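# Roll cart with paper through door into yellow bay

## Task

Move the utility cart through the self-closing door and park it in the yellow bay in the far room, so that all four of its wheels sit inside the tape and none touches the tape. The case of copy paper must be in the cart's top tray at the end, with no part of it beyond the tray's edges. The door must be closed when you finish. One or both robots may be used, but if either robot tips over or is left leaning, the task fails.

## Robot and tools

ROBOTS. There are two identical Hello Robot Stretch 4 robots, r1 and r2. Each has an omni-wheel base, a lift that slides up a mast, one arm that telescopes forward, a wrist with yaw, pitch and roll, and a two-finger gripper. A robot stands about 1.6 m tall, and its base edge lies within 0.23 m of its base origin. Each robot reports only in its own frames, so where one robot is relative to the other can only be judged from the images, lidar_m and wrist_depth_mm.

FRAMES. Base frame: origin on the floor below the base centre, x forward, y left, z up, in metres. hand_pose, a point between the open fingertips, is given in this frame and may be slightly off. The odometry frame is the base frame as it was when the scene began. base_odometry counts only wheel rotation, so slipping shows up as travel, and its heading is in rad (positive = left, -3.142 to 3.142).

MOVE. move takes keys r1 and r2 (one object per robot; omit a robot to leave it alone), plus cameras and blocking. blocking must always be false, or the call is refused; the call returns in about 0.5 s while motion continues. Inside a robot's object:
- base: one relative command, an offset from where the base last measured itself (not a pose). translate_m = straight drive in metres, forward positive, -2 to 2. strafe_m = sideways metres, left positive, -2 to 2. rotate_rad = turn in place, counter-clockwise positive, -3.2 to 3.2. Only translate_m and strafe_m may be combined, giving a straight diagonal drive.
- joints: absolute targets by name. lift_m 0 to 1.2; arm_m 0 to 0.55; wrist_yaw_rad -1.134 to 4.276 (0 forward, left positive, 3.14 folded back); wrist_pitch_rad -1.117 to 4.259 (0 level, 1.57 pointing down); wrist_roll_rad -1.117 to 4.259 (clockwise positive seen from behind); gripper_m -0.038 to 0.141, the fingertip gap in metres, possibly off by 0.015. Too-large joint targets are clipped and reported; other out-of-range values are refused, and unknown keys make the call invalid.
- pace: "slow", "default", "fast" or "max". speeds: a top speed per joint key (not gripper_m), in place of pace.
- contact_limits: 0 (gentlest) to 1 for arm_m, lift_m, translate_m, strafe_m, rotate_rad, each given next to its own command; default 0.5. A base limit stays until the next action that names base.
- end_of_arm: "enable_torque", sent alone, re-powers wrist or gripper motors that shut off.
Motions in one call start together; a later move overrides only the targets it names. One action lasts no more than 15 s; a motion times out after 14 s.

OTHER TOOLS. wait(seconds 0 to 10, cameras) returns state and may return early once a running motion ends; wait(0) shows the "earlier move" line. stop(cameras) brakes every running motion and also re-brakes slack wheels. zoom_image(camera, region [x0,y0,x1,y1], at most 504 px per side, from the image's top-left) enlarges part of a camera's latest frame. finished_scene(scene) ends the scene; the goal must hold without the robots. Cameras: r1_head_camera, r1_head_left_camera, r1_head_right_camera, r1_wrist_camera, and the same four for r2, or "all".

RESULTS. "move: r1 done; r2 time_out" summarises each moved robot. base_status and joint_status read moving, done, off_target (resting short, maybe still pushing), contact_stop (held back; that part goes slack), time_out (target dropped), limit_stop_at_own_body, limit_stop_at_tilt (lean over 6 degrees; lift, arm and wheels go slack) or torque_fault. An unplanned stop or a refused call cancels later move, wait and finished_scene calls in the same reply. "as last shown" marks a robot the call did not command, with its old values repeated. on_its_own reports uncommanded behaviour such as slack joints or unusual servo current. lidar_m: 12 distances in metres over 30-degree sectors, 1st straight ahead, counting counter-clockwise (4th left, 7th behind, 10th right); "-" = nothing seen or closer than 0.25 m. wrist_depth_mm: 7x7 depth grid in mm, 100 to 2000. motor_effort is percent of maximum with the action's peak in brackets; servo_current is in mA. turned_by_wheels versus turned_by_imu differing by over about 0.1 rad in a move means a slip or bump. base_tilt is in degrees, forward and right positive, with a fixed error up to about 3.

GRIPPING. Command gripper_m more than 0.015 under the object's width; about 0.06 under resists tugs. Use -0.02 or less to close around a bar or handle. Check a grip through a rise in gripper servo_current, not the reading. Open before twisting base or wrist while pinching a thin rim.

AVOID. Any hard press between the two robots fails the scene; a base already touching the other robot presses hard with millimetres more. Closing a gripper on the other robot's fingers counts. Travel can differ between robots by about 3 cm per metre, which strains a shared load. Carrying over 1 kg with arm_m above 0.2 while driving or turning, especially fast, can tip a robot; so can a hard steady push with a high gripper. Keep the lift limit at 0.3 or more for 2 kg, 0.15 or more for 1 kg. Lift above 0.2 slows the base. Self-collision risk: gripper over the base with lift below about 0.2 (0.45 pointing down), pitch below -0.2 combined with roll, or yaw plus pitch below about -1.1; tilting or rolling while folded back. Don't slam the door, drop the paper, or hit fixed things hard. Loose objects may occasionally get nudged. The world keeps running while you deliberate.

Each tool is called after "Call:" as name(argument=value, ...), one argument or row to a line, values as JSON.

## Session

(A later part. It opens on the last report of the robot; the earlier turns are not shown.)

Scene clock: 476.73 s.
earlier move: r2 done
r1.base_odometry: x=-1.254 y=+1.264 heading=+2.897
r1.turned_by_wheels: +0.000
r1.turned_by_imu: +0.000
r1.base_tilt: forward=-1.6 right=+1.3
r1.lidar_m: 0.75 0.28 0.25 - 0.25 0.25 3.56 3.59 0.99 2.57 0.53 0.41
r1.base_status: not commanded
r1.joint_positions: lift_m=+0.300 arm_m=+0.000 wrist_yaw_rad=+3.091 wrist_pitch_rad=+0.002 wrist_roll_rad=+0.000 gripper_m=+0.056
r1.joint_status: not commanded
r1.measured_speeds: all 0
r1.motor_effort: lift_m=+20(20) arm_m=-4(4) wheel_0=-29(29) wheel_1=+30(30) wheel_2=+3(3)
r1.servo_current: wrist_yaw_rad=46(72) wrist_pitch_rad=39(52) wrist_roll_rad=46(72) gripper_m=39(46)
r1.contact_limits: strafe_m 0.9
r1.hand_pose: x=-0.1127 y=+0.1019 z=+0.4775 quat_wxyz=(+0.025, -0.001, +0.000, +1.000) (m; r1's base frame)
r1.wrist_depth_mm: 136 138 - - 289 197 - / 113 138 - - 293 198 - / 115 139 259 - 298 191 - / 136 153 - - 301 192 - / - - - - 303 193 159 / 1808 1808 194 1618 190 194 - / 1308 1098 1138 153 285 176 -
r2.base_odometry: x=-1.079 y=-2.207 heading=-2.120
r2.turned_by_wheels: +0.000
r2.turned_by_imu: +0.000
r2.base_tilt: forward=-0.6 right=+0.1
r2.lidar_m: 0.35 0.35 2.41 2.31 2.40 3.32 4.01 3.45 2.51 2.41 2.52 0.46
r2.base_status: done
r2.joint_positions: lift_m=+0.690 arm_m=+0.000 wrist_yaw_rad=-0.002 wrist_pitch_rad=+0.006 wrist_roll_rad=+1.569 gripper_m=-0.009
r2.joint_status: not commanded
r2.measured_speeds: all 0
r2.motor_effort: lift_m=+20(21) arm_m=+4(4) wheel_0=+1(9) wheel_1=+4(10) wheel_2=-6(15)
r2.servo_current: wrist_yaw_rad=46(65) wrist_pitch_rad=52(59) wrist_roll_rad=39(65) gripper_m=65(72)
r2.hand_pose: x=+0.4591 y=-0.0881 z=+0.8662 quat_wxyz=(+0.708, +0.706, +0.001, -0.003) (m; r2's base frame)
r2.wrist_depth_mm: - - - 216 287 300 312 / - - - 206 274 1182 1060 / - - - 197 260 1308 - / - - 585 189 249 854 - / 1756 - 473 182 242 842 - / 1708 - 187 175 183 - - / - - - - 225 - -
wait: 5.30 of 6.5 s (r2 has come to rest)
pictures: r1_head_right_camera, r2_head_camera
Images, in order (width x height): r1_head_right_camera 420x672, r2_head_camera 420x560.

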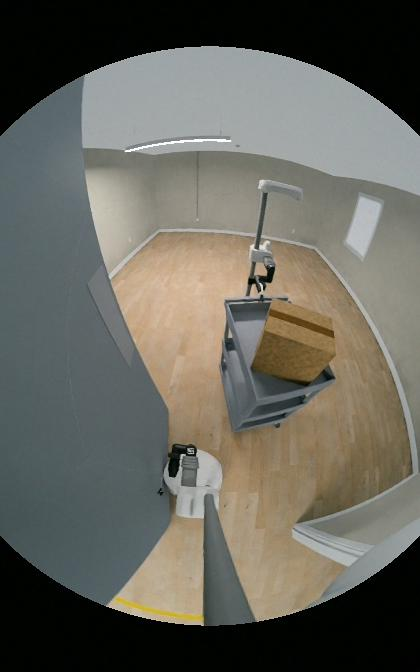

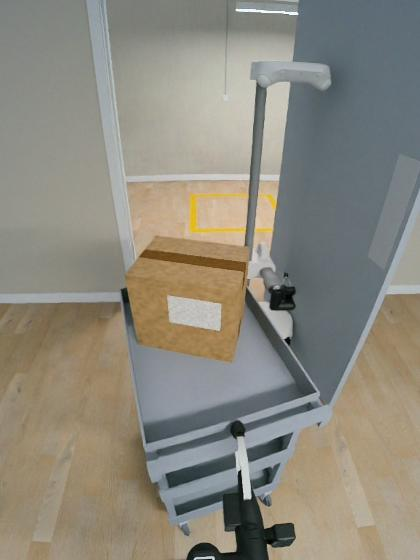

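Call:
move(
  r2={"base":{"strafe_m":-0.12,"translate_m":0.01},"pace":"slow"},
  blocking=false,
)

Call:
wait(
  seconds=3,
)

Call:
move(
  r2={"base":{"translate_m":0.33,"strafe_m":0.15},"pace":"slow"},
  blocking=false,
)

Call:
wait(
  seconds=5.5,
)

Call:
move(
  r2={"base":{"translate_m":0.0,"strafe_m":0.2},"pace":"slow"},
  blocking=false,
)

Call:
wait(
  seconds=4,
  cameras=["r1_head_right_camera","r2_head_camera"],
)

Scene clock: 486.10 s.
move: r2 moving
r1: as last shown
r1.lidar_m: 0.75 0.32 0.25 - 0.25 0.25 3.57 3.59 0.97 2.55 0.50 0.43
r1.servo_current: wrist_yaw_rad=52(72) wrist_pitch_rad=39(46) wrist_roll_rad=65(65) gripper_m=46(46)
r1.contact_limits: strafe_m 0.9
r1.wrist_depth_mm: 136 138 - - 289 197 - / 113 138 - - 294 198 - / 115 139 258 - 298 191 - / 136 153 - - 301 192 - / - - - - 304 194 159 / 1808 1863 193 1576 191 195 - / 1281 1118 1138 153 285 176 -
r2.base_odometry: x=-1.091 y=-2.201 heading=-2.120
r2.turned_by_wheels: +0.000
r2.turned_by_imu: +0.000
r2.base_tilt: forward=-0.7 right=+0.0
r2.lidar_m: 0.36 0.37 2.43 2.33 2.42 3.31 3.97 3.41 2.52 2.42 2.51 0.47
r2.base_status: translate_m moving; strafe_m moving
r2.joint_positions: lift_m=+0.690 arm_m=+0.000 wrist_yaw_rad=-0.001 wrist_pitch_rad=+0.006 wrist_roll_rad=+1.569 gripper_m=-0.009
r2.joint_status: not commanded
r2.measured_speeds: translate_m=+0.006 strafe_m=-0.053 rotate_rad=+0.001 lift_m=+0.000 arm_m=+0.000 wrist_yaw_rad=+0.024 wrist_pitch_rad=+0.000 wrist_roll_rad=+0.000
r2.motor_effort: lift_m=+20(21) arm_m=+4(4) wheel_0=+6(11) wheel_1=-6(8) wheel_2=-6(8)
r2.servo_current: wrist_yaw_rad=46(52) wrist_pitch_rad=46(52) wrist_roll_rad=39(52) gripper_m=72(72)
r2.hand_pose: x=+0.4592 y=-0.0877 z=+0.8662 quat_wxyz=(+0.708, +0.706, +0.002, -0.003) (m; r2's base frame)
r2.wrist_depth_mm: - - - 213 283 298 310 / - - - 205 271 1182 1042 / - - - 196 259 1281 - / - - 580 189 251 831 - / 1708 - 477 183 241 820 - / 1661 504 186 176 182 - - / - - - - 225 - -
pictures: none

Scene clock: 488.00 s.
earlier move: r2 done
r1.base_odometry: x=-1.254 y=+1.264 heading=+2.897
r1.turned_by_wheels: +0.000
r1.turned_by_imu: +0.000
r1.base_tilt: forward=-1.6 right=+1.3
r1.lidar_m: 0.67 0.31 0.25 - 0.25 0.25 3.57 3.56 0.96 2.56 0.56 0.38
r1.base_status: not commanded
r1.joint_positions: lift_m=+0.300 arm_m=+0.000 wrist_yaw_rad=+3.091 wrist_pitch_rad=+0.002 wrist_roll_rad=+0.000 gripper_m=+0.056
r1.joint_status: not commanded
r1.measured_speeds: all 0
r1.motor_effort: lift_m=+20(20) arm_m=-4(4) wheel_0=-28(29) wheel_1=+30(30) wheel_2=+3(3)
r1.servo_current: wrist_yaw_rad=33(72) wrist_pitch_rad=46(52) wrist_roll_rad=39(72) gripper_m=39(46)
r1.contact_limits: strafe_m 0.9
r1.hand_pose: x=-0.1127 y=+0.1019 z=+0.4775 quat_wxyz=(+0.025, -0.001, +0.000, +1.000) (m; r1's base frame)
r1.wrist_depth_mm: 136 138 - - 289 197 - / 113 139 - - 296 198 - / 115 139 257 - 298 191 - / 137 153 - - 300 193 - / - - - - 303 193 159 / 1808 1808 194 1618 191 195 - / 1308 1118 1118 154 286 176 -
r2.base_odometry: x=-1.186 y=-2.153 heading=-2.120
r2.turned_by_wheels: +0.000
r2.turned_by_imu: +0.001
r2.base_tilt: forward=-0.6 right=+0.0
r2.lidar_m: 0.33 0.33 2.54 2.45 2.54 3.46 3.97 3.30 2.41 2.31 2.41 0.45
r2.base_status: done
r2.joint_positions: lift_m=+0.690 arm_m=+0.000 wrist_yaw_rad=+0.003 wrist_pitch_rad=+0.006 wrist_roll_rad=+1.569 gripper_m=-0.009
r2.joint_status: not commanded
r2.measured_speeds: all 0
r2.motor_effort: lift_m=+20(21) arm_m=+4(4) wheel_0=+5(15) wheel_1=-5(9) wheel_2=-2(8)
r2.servo_current: wrist_yaw_rad=46(65) wrist_pitch_rad=46(52) wrist_roll_rad=26(59) gripper_m=65(72)
r2.hand_pose: x=+0.4595 y=-0.0866 z=+0.8662 quat_wxyz=(+0.708, +0.706, +0.003, -0.001) (m; r2's base frame)
r2.wrist_depth_mm: - - - 251 322 329 - / - - - 231 306 343 430 / - - - 215 278 1255 - / - - - 253 262 798 - / 1756 - 492 186 244 854 - / 1708 - 469 175 182 - - / - - - - 220 - -
wait: 1.90 of 3 s (r2 has come to rest)
pictures: none

Scene clock: 488.50 s.
move: r2 moving
r1: as last shown
r1.lidar_m: 0.63 0.32 0.25 - 0.25 0.25 3.54 3.58 0.98 2.56 0.53 0.44
r1.motor_effort: lift_m=+20(20) arm_m=-4(4) wheel_0=-29(29) wheel_1=+30(30) wheel_2=+3(3)
r1.servo_current: wrist_yaw_rad=52(59) wrist_pitch_rad=46(46) wrist_roll_rad=59(59) gripper_m=46(46)
r1.contact_limits: strafe_m 0.9
r1.wrist_depth_mm: 136 138 - - 290 196 - / 113 138 - - 294 198 - / 115 139 258 - 298 191 - / 137 153 - - 300 192 - / - - - - 303 194 159 / 1863 1808 193 1618 191 194 - / 1281 1138 1118 153 285 176 -
r2.base_odometry: x=-1.188 y=-2.166 heading=-2.120
r2.turned_by_wheels: +0.000
r2.turned_by_imu: +0.000
r2.base_tilt: forward=-0.7 right=+0.1
r2.lidar_m: 0.32 0.31 2.52 2.43 2.55 3.47 3.98 3.29 2.40 2.31 2.42 0.47
r2.base_status: translate_m moving; strafe_m moving
r2.joint_positions: lift_m=+0.690 arm_m=+0.000 wrist_yaw_rad=-0.001 wrist_pitch_rad=+0.006 wrist_roll_rad=+1.569 gripper_m=-0.009
r2.joint_status: not commanded
r2.measured_speeds: translate_m=+0.049 strafe_m=+0.022 rotate_rad=-0.002 lift_m=+0.000 arm_m=+0.000 wrist_yaw_rad=-0.022 wrist_pitch_rad=+0.000 wrist_roll_rad=+0.000
r2.motor_effort: lift_m=+20(20) arm_m=+4(4) wheel_0=+7(9) wheel_1=+10(10) wheel_2=-13(14)
r2.servo_current: wrist_yaw_rad=46(52) wrist_pitch_rad=52(52) wrist_roll_rad=46(59) gripper_m=59(65)
r2.hand_pose: x=+0.4592 y=-0.0878 z=+0.8662 quat_wxyz=(+0.708, +0.706, +0.002, -0.003) (m; r2's base frame)
r2.wrist_depth_mm: - - - 260 324 - - / - - - 237 314 340 410 / - - - 219 287 1281 521 / - - - 256 263 1281 - / - - 530 186 245 842 - / 1708 - 187 174 183 - - / - 118 469 - 218 - -
pictures: none

Scene clock: 492.83 s.
earlier move: r2 done
r1.base_odometry: x=-1.254 y=+1.264 heading=+2.897
r1.turned_by_wheels: +0.000
r1.turned_by_imu: +0.000
r1.base_tilt: forward=-1.6 right=+1.3
r1.lidar_m: 0.63 0.31 0.25 - 0.25 0.26 3.57 3.58 0.96 0.29 0.29 0.37
r1.base_status: not commanded
r1.joint_positions: lift_m=+0.300 arm_m=+0.000 wrist_yaw_rad=+3.091 wrist_pitch_rad=+0.002 wrist_roll_rad=+0.000 gripper_m=+0.056
r1.joint_status: not commanded
r1.measured_speeds: all 0
r1.motor_effort: lift_m=+20(20) arm_m=-4(4) wheel_0=-28(29) wheel_1=+30(30) wheel_2=+3(3)
r1.servo_current: wrist_yaw_rad=46(72) wrist_pitch_rad=39(52) wrist_roll_rad=52(65) gripper_m=46(46)
r1.contact_limits: strafe_m 0.9
r1.hand_pose: x=-0.1127 y=+0.1019 z=+0.4775 quat_wxyz=(+0.025, -0.001, +0.000, +1.000) (m; r1's base frame)
r1.wrist_depth_mm: 136 138 - - 289 196 - / 113 139 - - 296 198 - / 115 139 260 - 298 190 - / 136 153 - - 301 193 - / - - - - 303 193 159 / 1863 1756 194 1618 191 195 - / 1308 1138 1138 153 285 175 -
r2.base_odometry: x=-1.231 y=-2.512 heading=-2.120
r2.turned_by_wheels: +0.000
r2.turned_by_imu: +0.000
r2.base_tilt: forward=-0.7 right=+0.1
r2.lidar_m: 0.34 0.36 2.31 2.29 2.36 3.26 - 3.50 2.57 2.44 0.98 0.46
r2.base_status: done
r2.joint_positions: lift_m=+0.690 arm_m=+0.000 wrist_yaw_rad=-0.003 wrist_pitch_rad=+0.006 wrist_roll_rad=+1.569 gripper_m=-0.009
r2.joint_status: not commanded
r2.measured_speeds: all 0
r2.motor_effort: lift_m=+20(21) arm_m=+4(4) wheel_0=+2(9) wheel_1=+4(10) wheel_2=-5(14)
r2.servo_current: wrist_yaw_rad=59(65) wrist_pitch_rad=52(52) wrist_roll_rad=39(59) gripper_m=65(78)
r2.hand_pose: x=+0.4590 y=-0.0884 z=+0.8662 quat_wxyz=(+0.708, +0.706, +0.001, -0.003) (m; r2's base frame)
r2.wrist_depth_mm: - - - 236 307 317 320 / - - - 221 291 1576 931 / - - - 208 272 976 - / - - - 196 258 809 - / - - 473 184 243 831 - / - - 473 175 184 - - / - - - - 222 - -
wait: 4.33 of 5.5 s (r2 has come to rest)
pictures: none

Scene clock: 493.33 s.
move: r2 moving
r1: as last shown
r1.lidar_m: 0.66 0.31 0.25 - 0.25 0.25 3.54 3.59 0.97 0.30 0.31 0.35
r1.motor_effort: lift_m=+20(20) arm_m=-4(4) wheel_0=-29(29) wheel_1=+30(30) wheel_2=+3(3)
r1.servo_current: wrist_yaw_rad=46(65) wrist_pitch_rad=39(46) wrist_roll_rad=65(65) gripper_m=39(46)
r1.contact_limits: strafe_m 0.9
r1.wrist_depth_mm: 136 138 - - 290 196 - / 113 139 - - 294 198 - / 115 139 258 - 300 190 - / 136 153 - - 300 192 - / - - - - 303 193 159 / 1808 1808 194 1576 191 194 - / 1281 1098 1138 153 285 175 -
r2.base_odometry: x=-1.219 y=-2.520 heading=-2.120
r2.turned_by_wheels: +0.000
r2.turned_by_imu: +0.000
r2.base_tilt: forward=-0.7 right=+0.1
r2.lidar_m: 0.34 0.36 2.30 2.26 2.37 3.20 - 3.51 2.57 2.44 0.98 0.45
r2.base_status: translate_m moving; strafe_m moving
r2.joint_positions: lift_m=+0.690 arm_m=+0.000 wrist_yaw_rad=-0.003 wrist_pitch_rad=+0.006 wrist_roll_rad=+1.569 gripper_m=-0.009
r2.joint_status: not commanded
r2.measured_speeds: translate_m=+0.000 strafe_m=+0.056 rotate_rad=+0.000 lift_m=+0.000 arm_m=+0.000 wrist_yaw_rad=+0.000 wrist_pitch_rad=+0.000 wrist_roll_rad=+0.000
r2.motor_effort: lift_m=+20(20) arm_m=+4(4) wheel_0=-12(14) wheel_1=+8(8) wheel_2=-1(4)
r2.servo_current: wrist_yaw_rad=46(59) wrist_pitch_rad=39(52) wrist_roll_rad=46(52) gripper_m=65(65)
r2.hand_pose: x=+0.4590 y=-0.0884 z=+0.8662 quat_wxyz=(+0.708, +0.706, +0.001, -0.003) (m; r2's base frame)
r2.wrist_depth_mm: - - - 236 309 315 324 / - - - 220 291 1708 931 / - - - 206 271 991 - / - - - 195 257 831 - / - - 473 183 241 842 - / - - 187 174 184 - - / - - - - 221 - -
pictures: none

Scene clock: 495.97 s.
earlier move: r2 done
r1.base_odometry: x=-1.254 y=+1.264 heading=+2.897
r1.turned_by_wheels: +0.000
r1.turned_by_imu: +0.000
r1.base_tilt: forward=-1.6 right=+1.3
r1.lidar_m: 5.32 0.33 0.25 - 0.25 0.25 3.57 3.58 0.96 0.30 0.31 0.47
r1.base_status: not commanded
r1.joint_positions: lift_m=+0.300 arm_m=+0.000 wrist_yaw_rad=+3.091 wrist_pitch_rad=+0.002 wrist_roll_rad=+0.000 gripper_m=+0.056
r1.joint_status: not commanded
r1.measured_speeds: all 0
r1.motor_effort: lift_m=+20(20) arm_m=-4(4) wheel_0=-28(29) wheel_1=+30(30) wheel_2=+3(3)
r1.servo_current: wrist_yaw_rad=39(78) wrist_pitch_rad=39(52) wrist_roll_rad=46(65) gripper_m=46(52)
r1.contact_limits: strafe_m 0.9
r1.hand_pose: x=-0.1127 y=+0.1019 z=+0.4775 quat_wxyz=(+0.025, -0.001, +0.000, +1.000) (m; r1's base frame)
r1.wrist_depth_mm: 136 138 - - 290 196 - / 113 138 - - 296 198 - / 115 139 258 - 298 191 - / 136 153 - - 300 191 - / - - - - 306 193 159 / 1808 1808 193 1618 191 195 - / 1255 1118 1118 153 283 175 -
r2.base_odometry: x=-1.060 y=-2.617 heading=-2.120
r2.turned_by_wheels: +0.000
r2.turned_by_imu: +0.000
r2.base_tilt: forward=-0.7 right=+0.1
r2.lidar_m: 0.38 0.43 2.16 2.08 2.19 2.92 - 3.81 2.78 2.63 1.12 0.44
r2.base_status: done
r2.joint_positions: lift_m=+0.690 arm_m=+0.000 wrist_yaw_rad=-0.003 wrist_pitch_rad=+0.006 wrist_roll_rad=+1.569 gripper_m=-0.009
r2.joint_status: not commanded
r2.measured_speeds: all 0
r2.motor_effort: lift_m=+21(21) arm_m=+4(4) wheel_0=-4(14) wheel_1=+3(9) wheel_2=+0(4)
r2.servo_current: wrist_yaw_rad=46(59) wrist_pitch_rad=46(52) wrist_roll_rad=46(65) gripper_m=59(72)
r2.hand_pose: x=+0.4590 y=-0.0884 z=+0.8662 quat_wxyz=(+0.708, +0.706, +0.001, -0.003) (m; r2's base frame)
r2.wrist_depth_mm: - 1499 - 178 239 1008 917 / - - - 178 239 1008 - / - - 554 177 238 809 - / - 480 469 177 237 842 - / - - 512 176 237 831 - / - - 535 176 183 - - / - - - - 237 - -
wait: 2.63 of 4 s (r2 has come to rest)
pictures: r1_head_right_camera, r2_head_camera
Images, in order (width x height): r1_head_right_camera 420x672, r2_head_camera 420x560.

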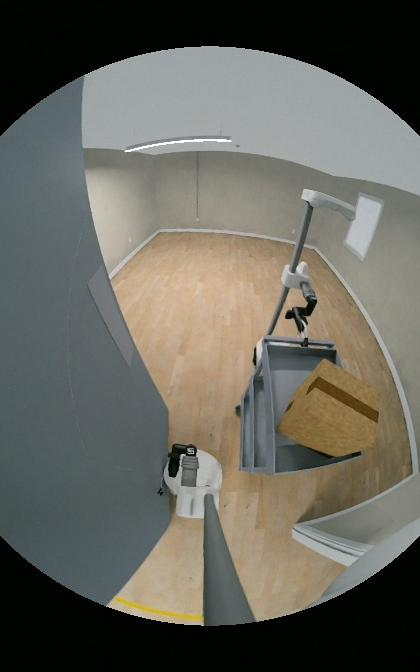

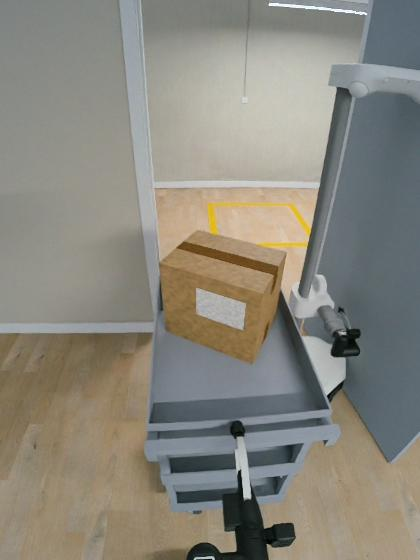

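Call:
move(
  r2={"base":{"translate_m":0.4,"strafe_m":-0.02},"pace":"slow"},
  blocking=false,
)

Call:
wait(
  seconds=5.5,
  cameras=["r1_head_right_camera","r2_head_camera"],
)

Scene clock: 502.77 s.
move: r2 moving
r1: as last shown
r1.lidar_m: 5.31 0.29 0.25 - 0.25 0.25 3.54 3.60 0.97 0.30 0.31 0.48
r1.motor_effort: lift_m=+20(20) arm_m=-4(4) wheel_0=-29(29) wheel_1=+30(30) wheel_2=+3(3)
r1.servo_current: wrist_yaw_rad=59(59) wrist_pitch_rad=39(46) wrist_roll_rad=72(72) gripper_m=33(46)
r1.contact_limits: strafe_m 0.9
r1.wrist_depth_mm: 136 138 - - 290 197 - / 113 139 - - 296 198 - / 115 139 259 - 297 191 - / 136 153 - - 300 193 - / - - - - 303 193 159 / 1808 1756 194 1576 191 195 - / 1281 1118 1138 153 285 176 -
r2.base_odometry: x=-1.067 y=-2.627 heading=-2.120
r2.turned_by_wheels: +0.000
r2.turned_by_imu: +0.000
r2.base_tilt: forward=-0.7 right=+0.0
r2.lidar_m: 0.38 0.42 2.18 2.08 2.17 2.97 - 3.78 2.77 2.67 1.10 0.43
r2.base_status: translate_m moving; strafe_m moving
r2.joint_positions: lift_m=+0.690 arm_m=+0.000 wrist_yaw_rad=-0.003 wrist_pitch_rad=+0.006 wrist_roll_rad=+1.569 gripper_m=-0.009
r2.joint_status: not commanded
r2.measured_speeds: translate_m=+0.050 strafe_m=-0.002 rotate_rad=+0.003 lift_m=+0.000 arm_m=+0.000 wrist_yaw_rad=+0.000 wrist_pitch_rad=+0.000 wrist_roll_rad=+0.000
r2.motor_effort: lift_m=+20(20) arm_m=+4(4) wheel_0=+6(7) wheel_1=+6(6) wheel_2=-13(13)
r2.servo_current: wrist_yaw_rad=52(52) wrist_pitch_rad=46(52) wrist_roll_rad=59(59) gripper_m=59(65)
r2.hand_pose: x=+0.4590 y=-0.0884 z=+0.8662 quat_wxyz=(+0.708, +0.706, +0.001, -0.003) (m; r2's base frame)
r2.wrist_depth_mm: - - - 178 239 1025 904 / - - - 178 239 991 - / - - 564 178 238 820 - / - 488 466 177 237 842 - / - - 512 176 237 831 - / - - 535 176 181 - - / - - - - 235 - -
pictures: none

Scene clock: 507.57 s.
earlier move: r2 done
r1.base_odometry: x=-1.254 y=+1.264 heading=+2.897
r1.turned_by_wheels: +0.000
r1.turned_by_imu: +0.000
r1.base_tilt: forward=-1.6 right=+1.3
r1.lidar_m: 5.33 0.31 0.25 - 0.25 0.25 3.55 0.51 0.32 0.28 0.32 0.68
r1.base_status: not commanded
r1.joint_positions: lift_m=+0.300 arm_m=+0.000 wrist_yaw_rad=+3.091 wrist_pitch_rad=+0.002 wrist_roll_rad=+0.000 gripper_m=+0.056
r1.joint_status: not commanded
r1.measured_speeds: all 0
r1.motor_effort: lift_m=+20(20) arm_m=-4(4) wheel_0=-29(29) wheel_1=+30(30) wheel_2=+3(3)
r1.servo_current: wrist_yaw_rad=46(72) wrist_pitch_rad=46(46) wrist_roll_rad=46(72) gripper_m=46(52)
r1.contact_limits: strafe_m 0.9
r1.hand_pose: x=-0.1127 y=+0.1019 z=+0.4775 quat_wxyz=(+0.025, -0.001, +0.000, +1.000) (m; r1's base frame)
r1.wrist_depth_mm: 136 138 - - 289 197 - / 113 139 - - 296 198 - / 115 139 259 - 297 191 - / 136 153 - - 301 193 - / - - - - 303 193 159 / 1808 1808 194 1576 191 195 - / 1255 1118 1098 153 285 176 -
r2.base_odometry: x=-1.286 y=-2.947 heading=-2.120
r2.turned_by_wheels: +0.000
r2.turned_by_imu: +0.002
r2.base_tilt: forward=-0.7 right=+0.1
r2.lidar_m: 0.38 0.39 1.80 2.12 2.21 3.00 - 3.75 2.77 0.94 0.78 0.43
r2.base_status: done
r2.joint_positions: lift_m=+0.690 arm_m=+0.000 wrist_yaw_rad=+0.000 wrist_pitch_rad=+0.006 wrist_roll_rad=+1.569 gripper_m=-0.009
r2.joint_status: not commanded
r2.measured_speeds: all 0
r2.motor_effort: lift_m=+20(21) arm_m=+4(4) wheel_0=+5(12) wheel_1=+4(8) wheel_2=-6(13)
r2.servo_current: wrist_yaw_rad=52(59) wrist_pitch_rad=46(52) wrist_roll_rad=46(65) gripper_m=65(72)
r2.hand_pose: x=+0.4593 y=-0.0874 z=+0.8662 quat_wxyz=(+0.708, +0.706, +0.002, -0.002) (m; r2's base frame)
r2.wrist_depth_mm: - - - 195 259 1661 1118 / - - - 191 254 1661 521 / - - - 186 248 842 - / - - 473 183 243 842 - / - - 492 180 238 820 - / - - 512 176 183 - - / - - 559 - 231 - -
wait: 4.80 of 5.5 s (r2 has come to rest)
pictures: r1_head_right_camera, r2_head_camera
Images, in order (width x height): r1_head_right_camera 420x672, r2_head_camera 420x560.

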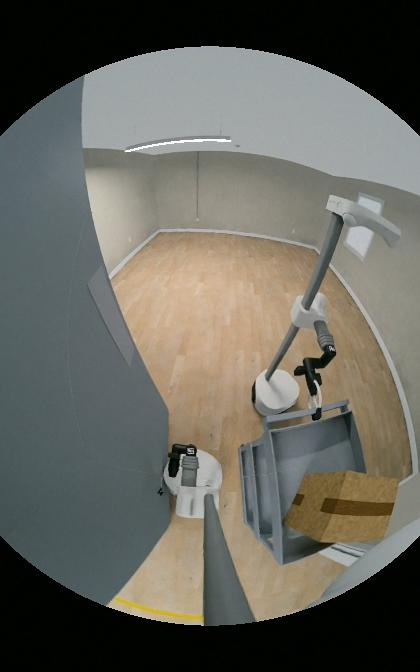

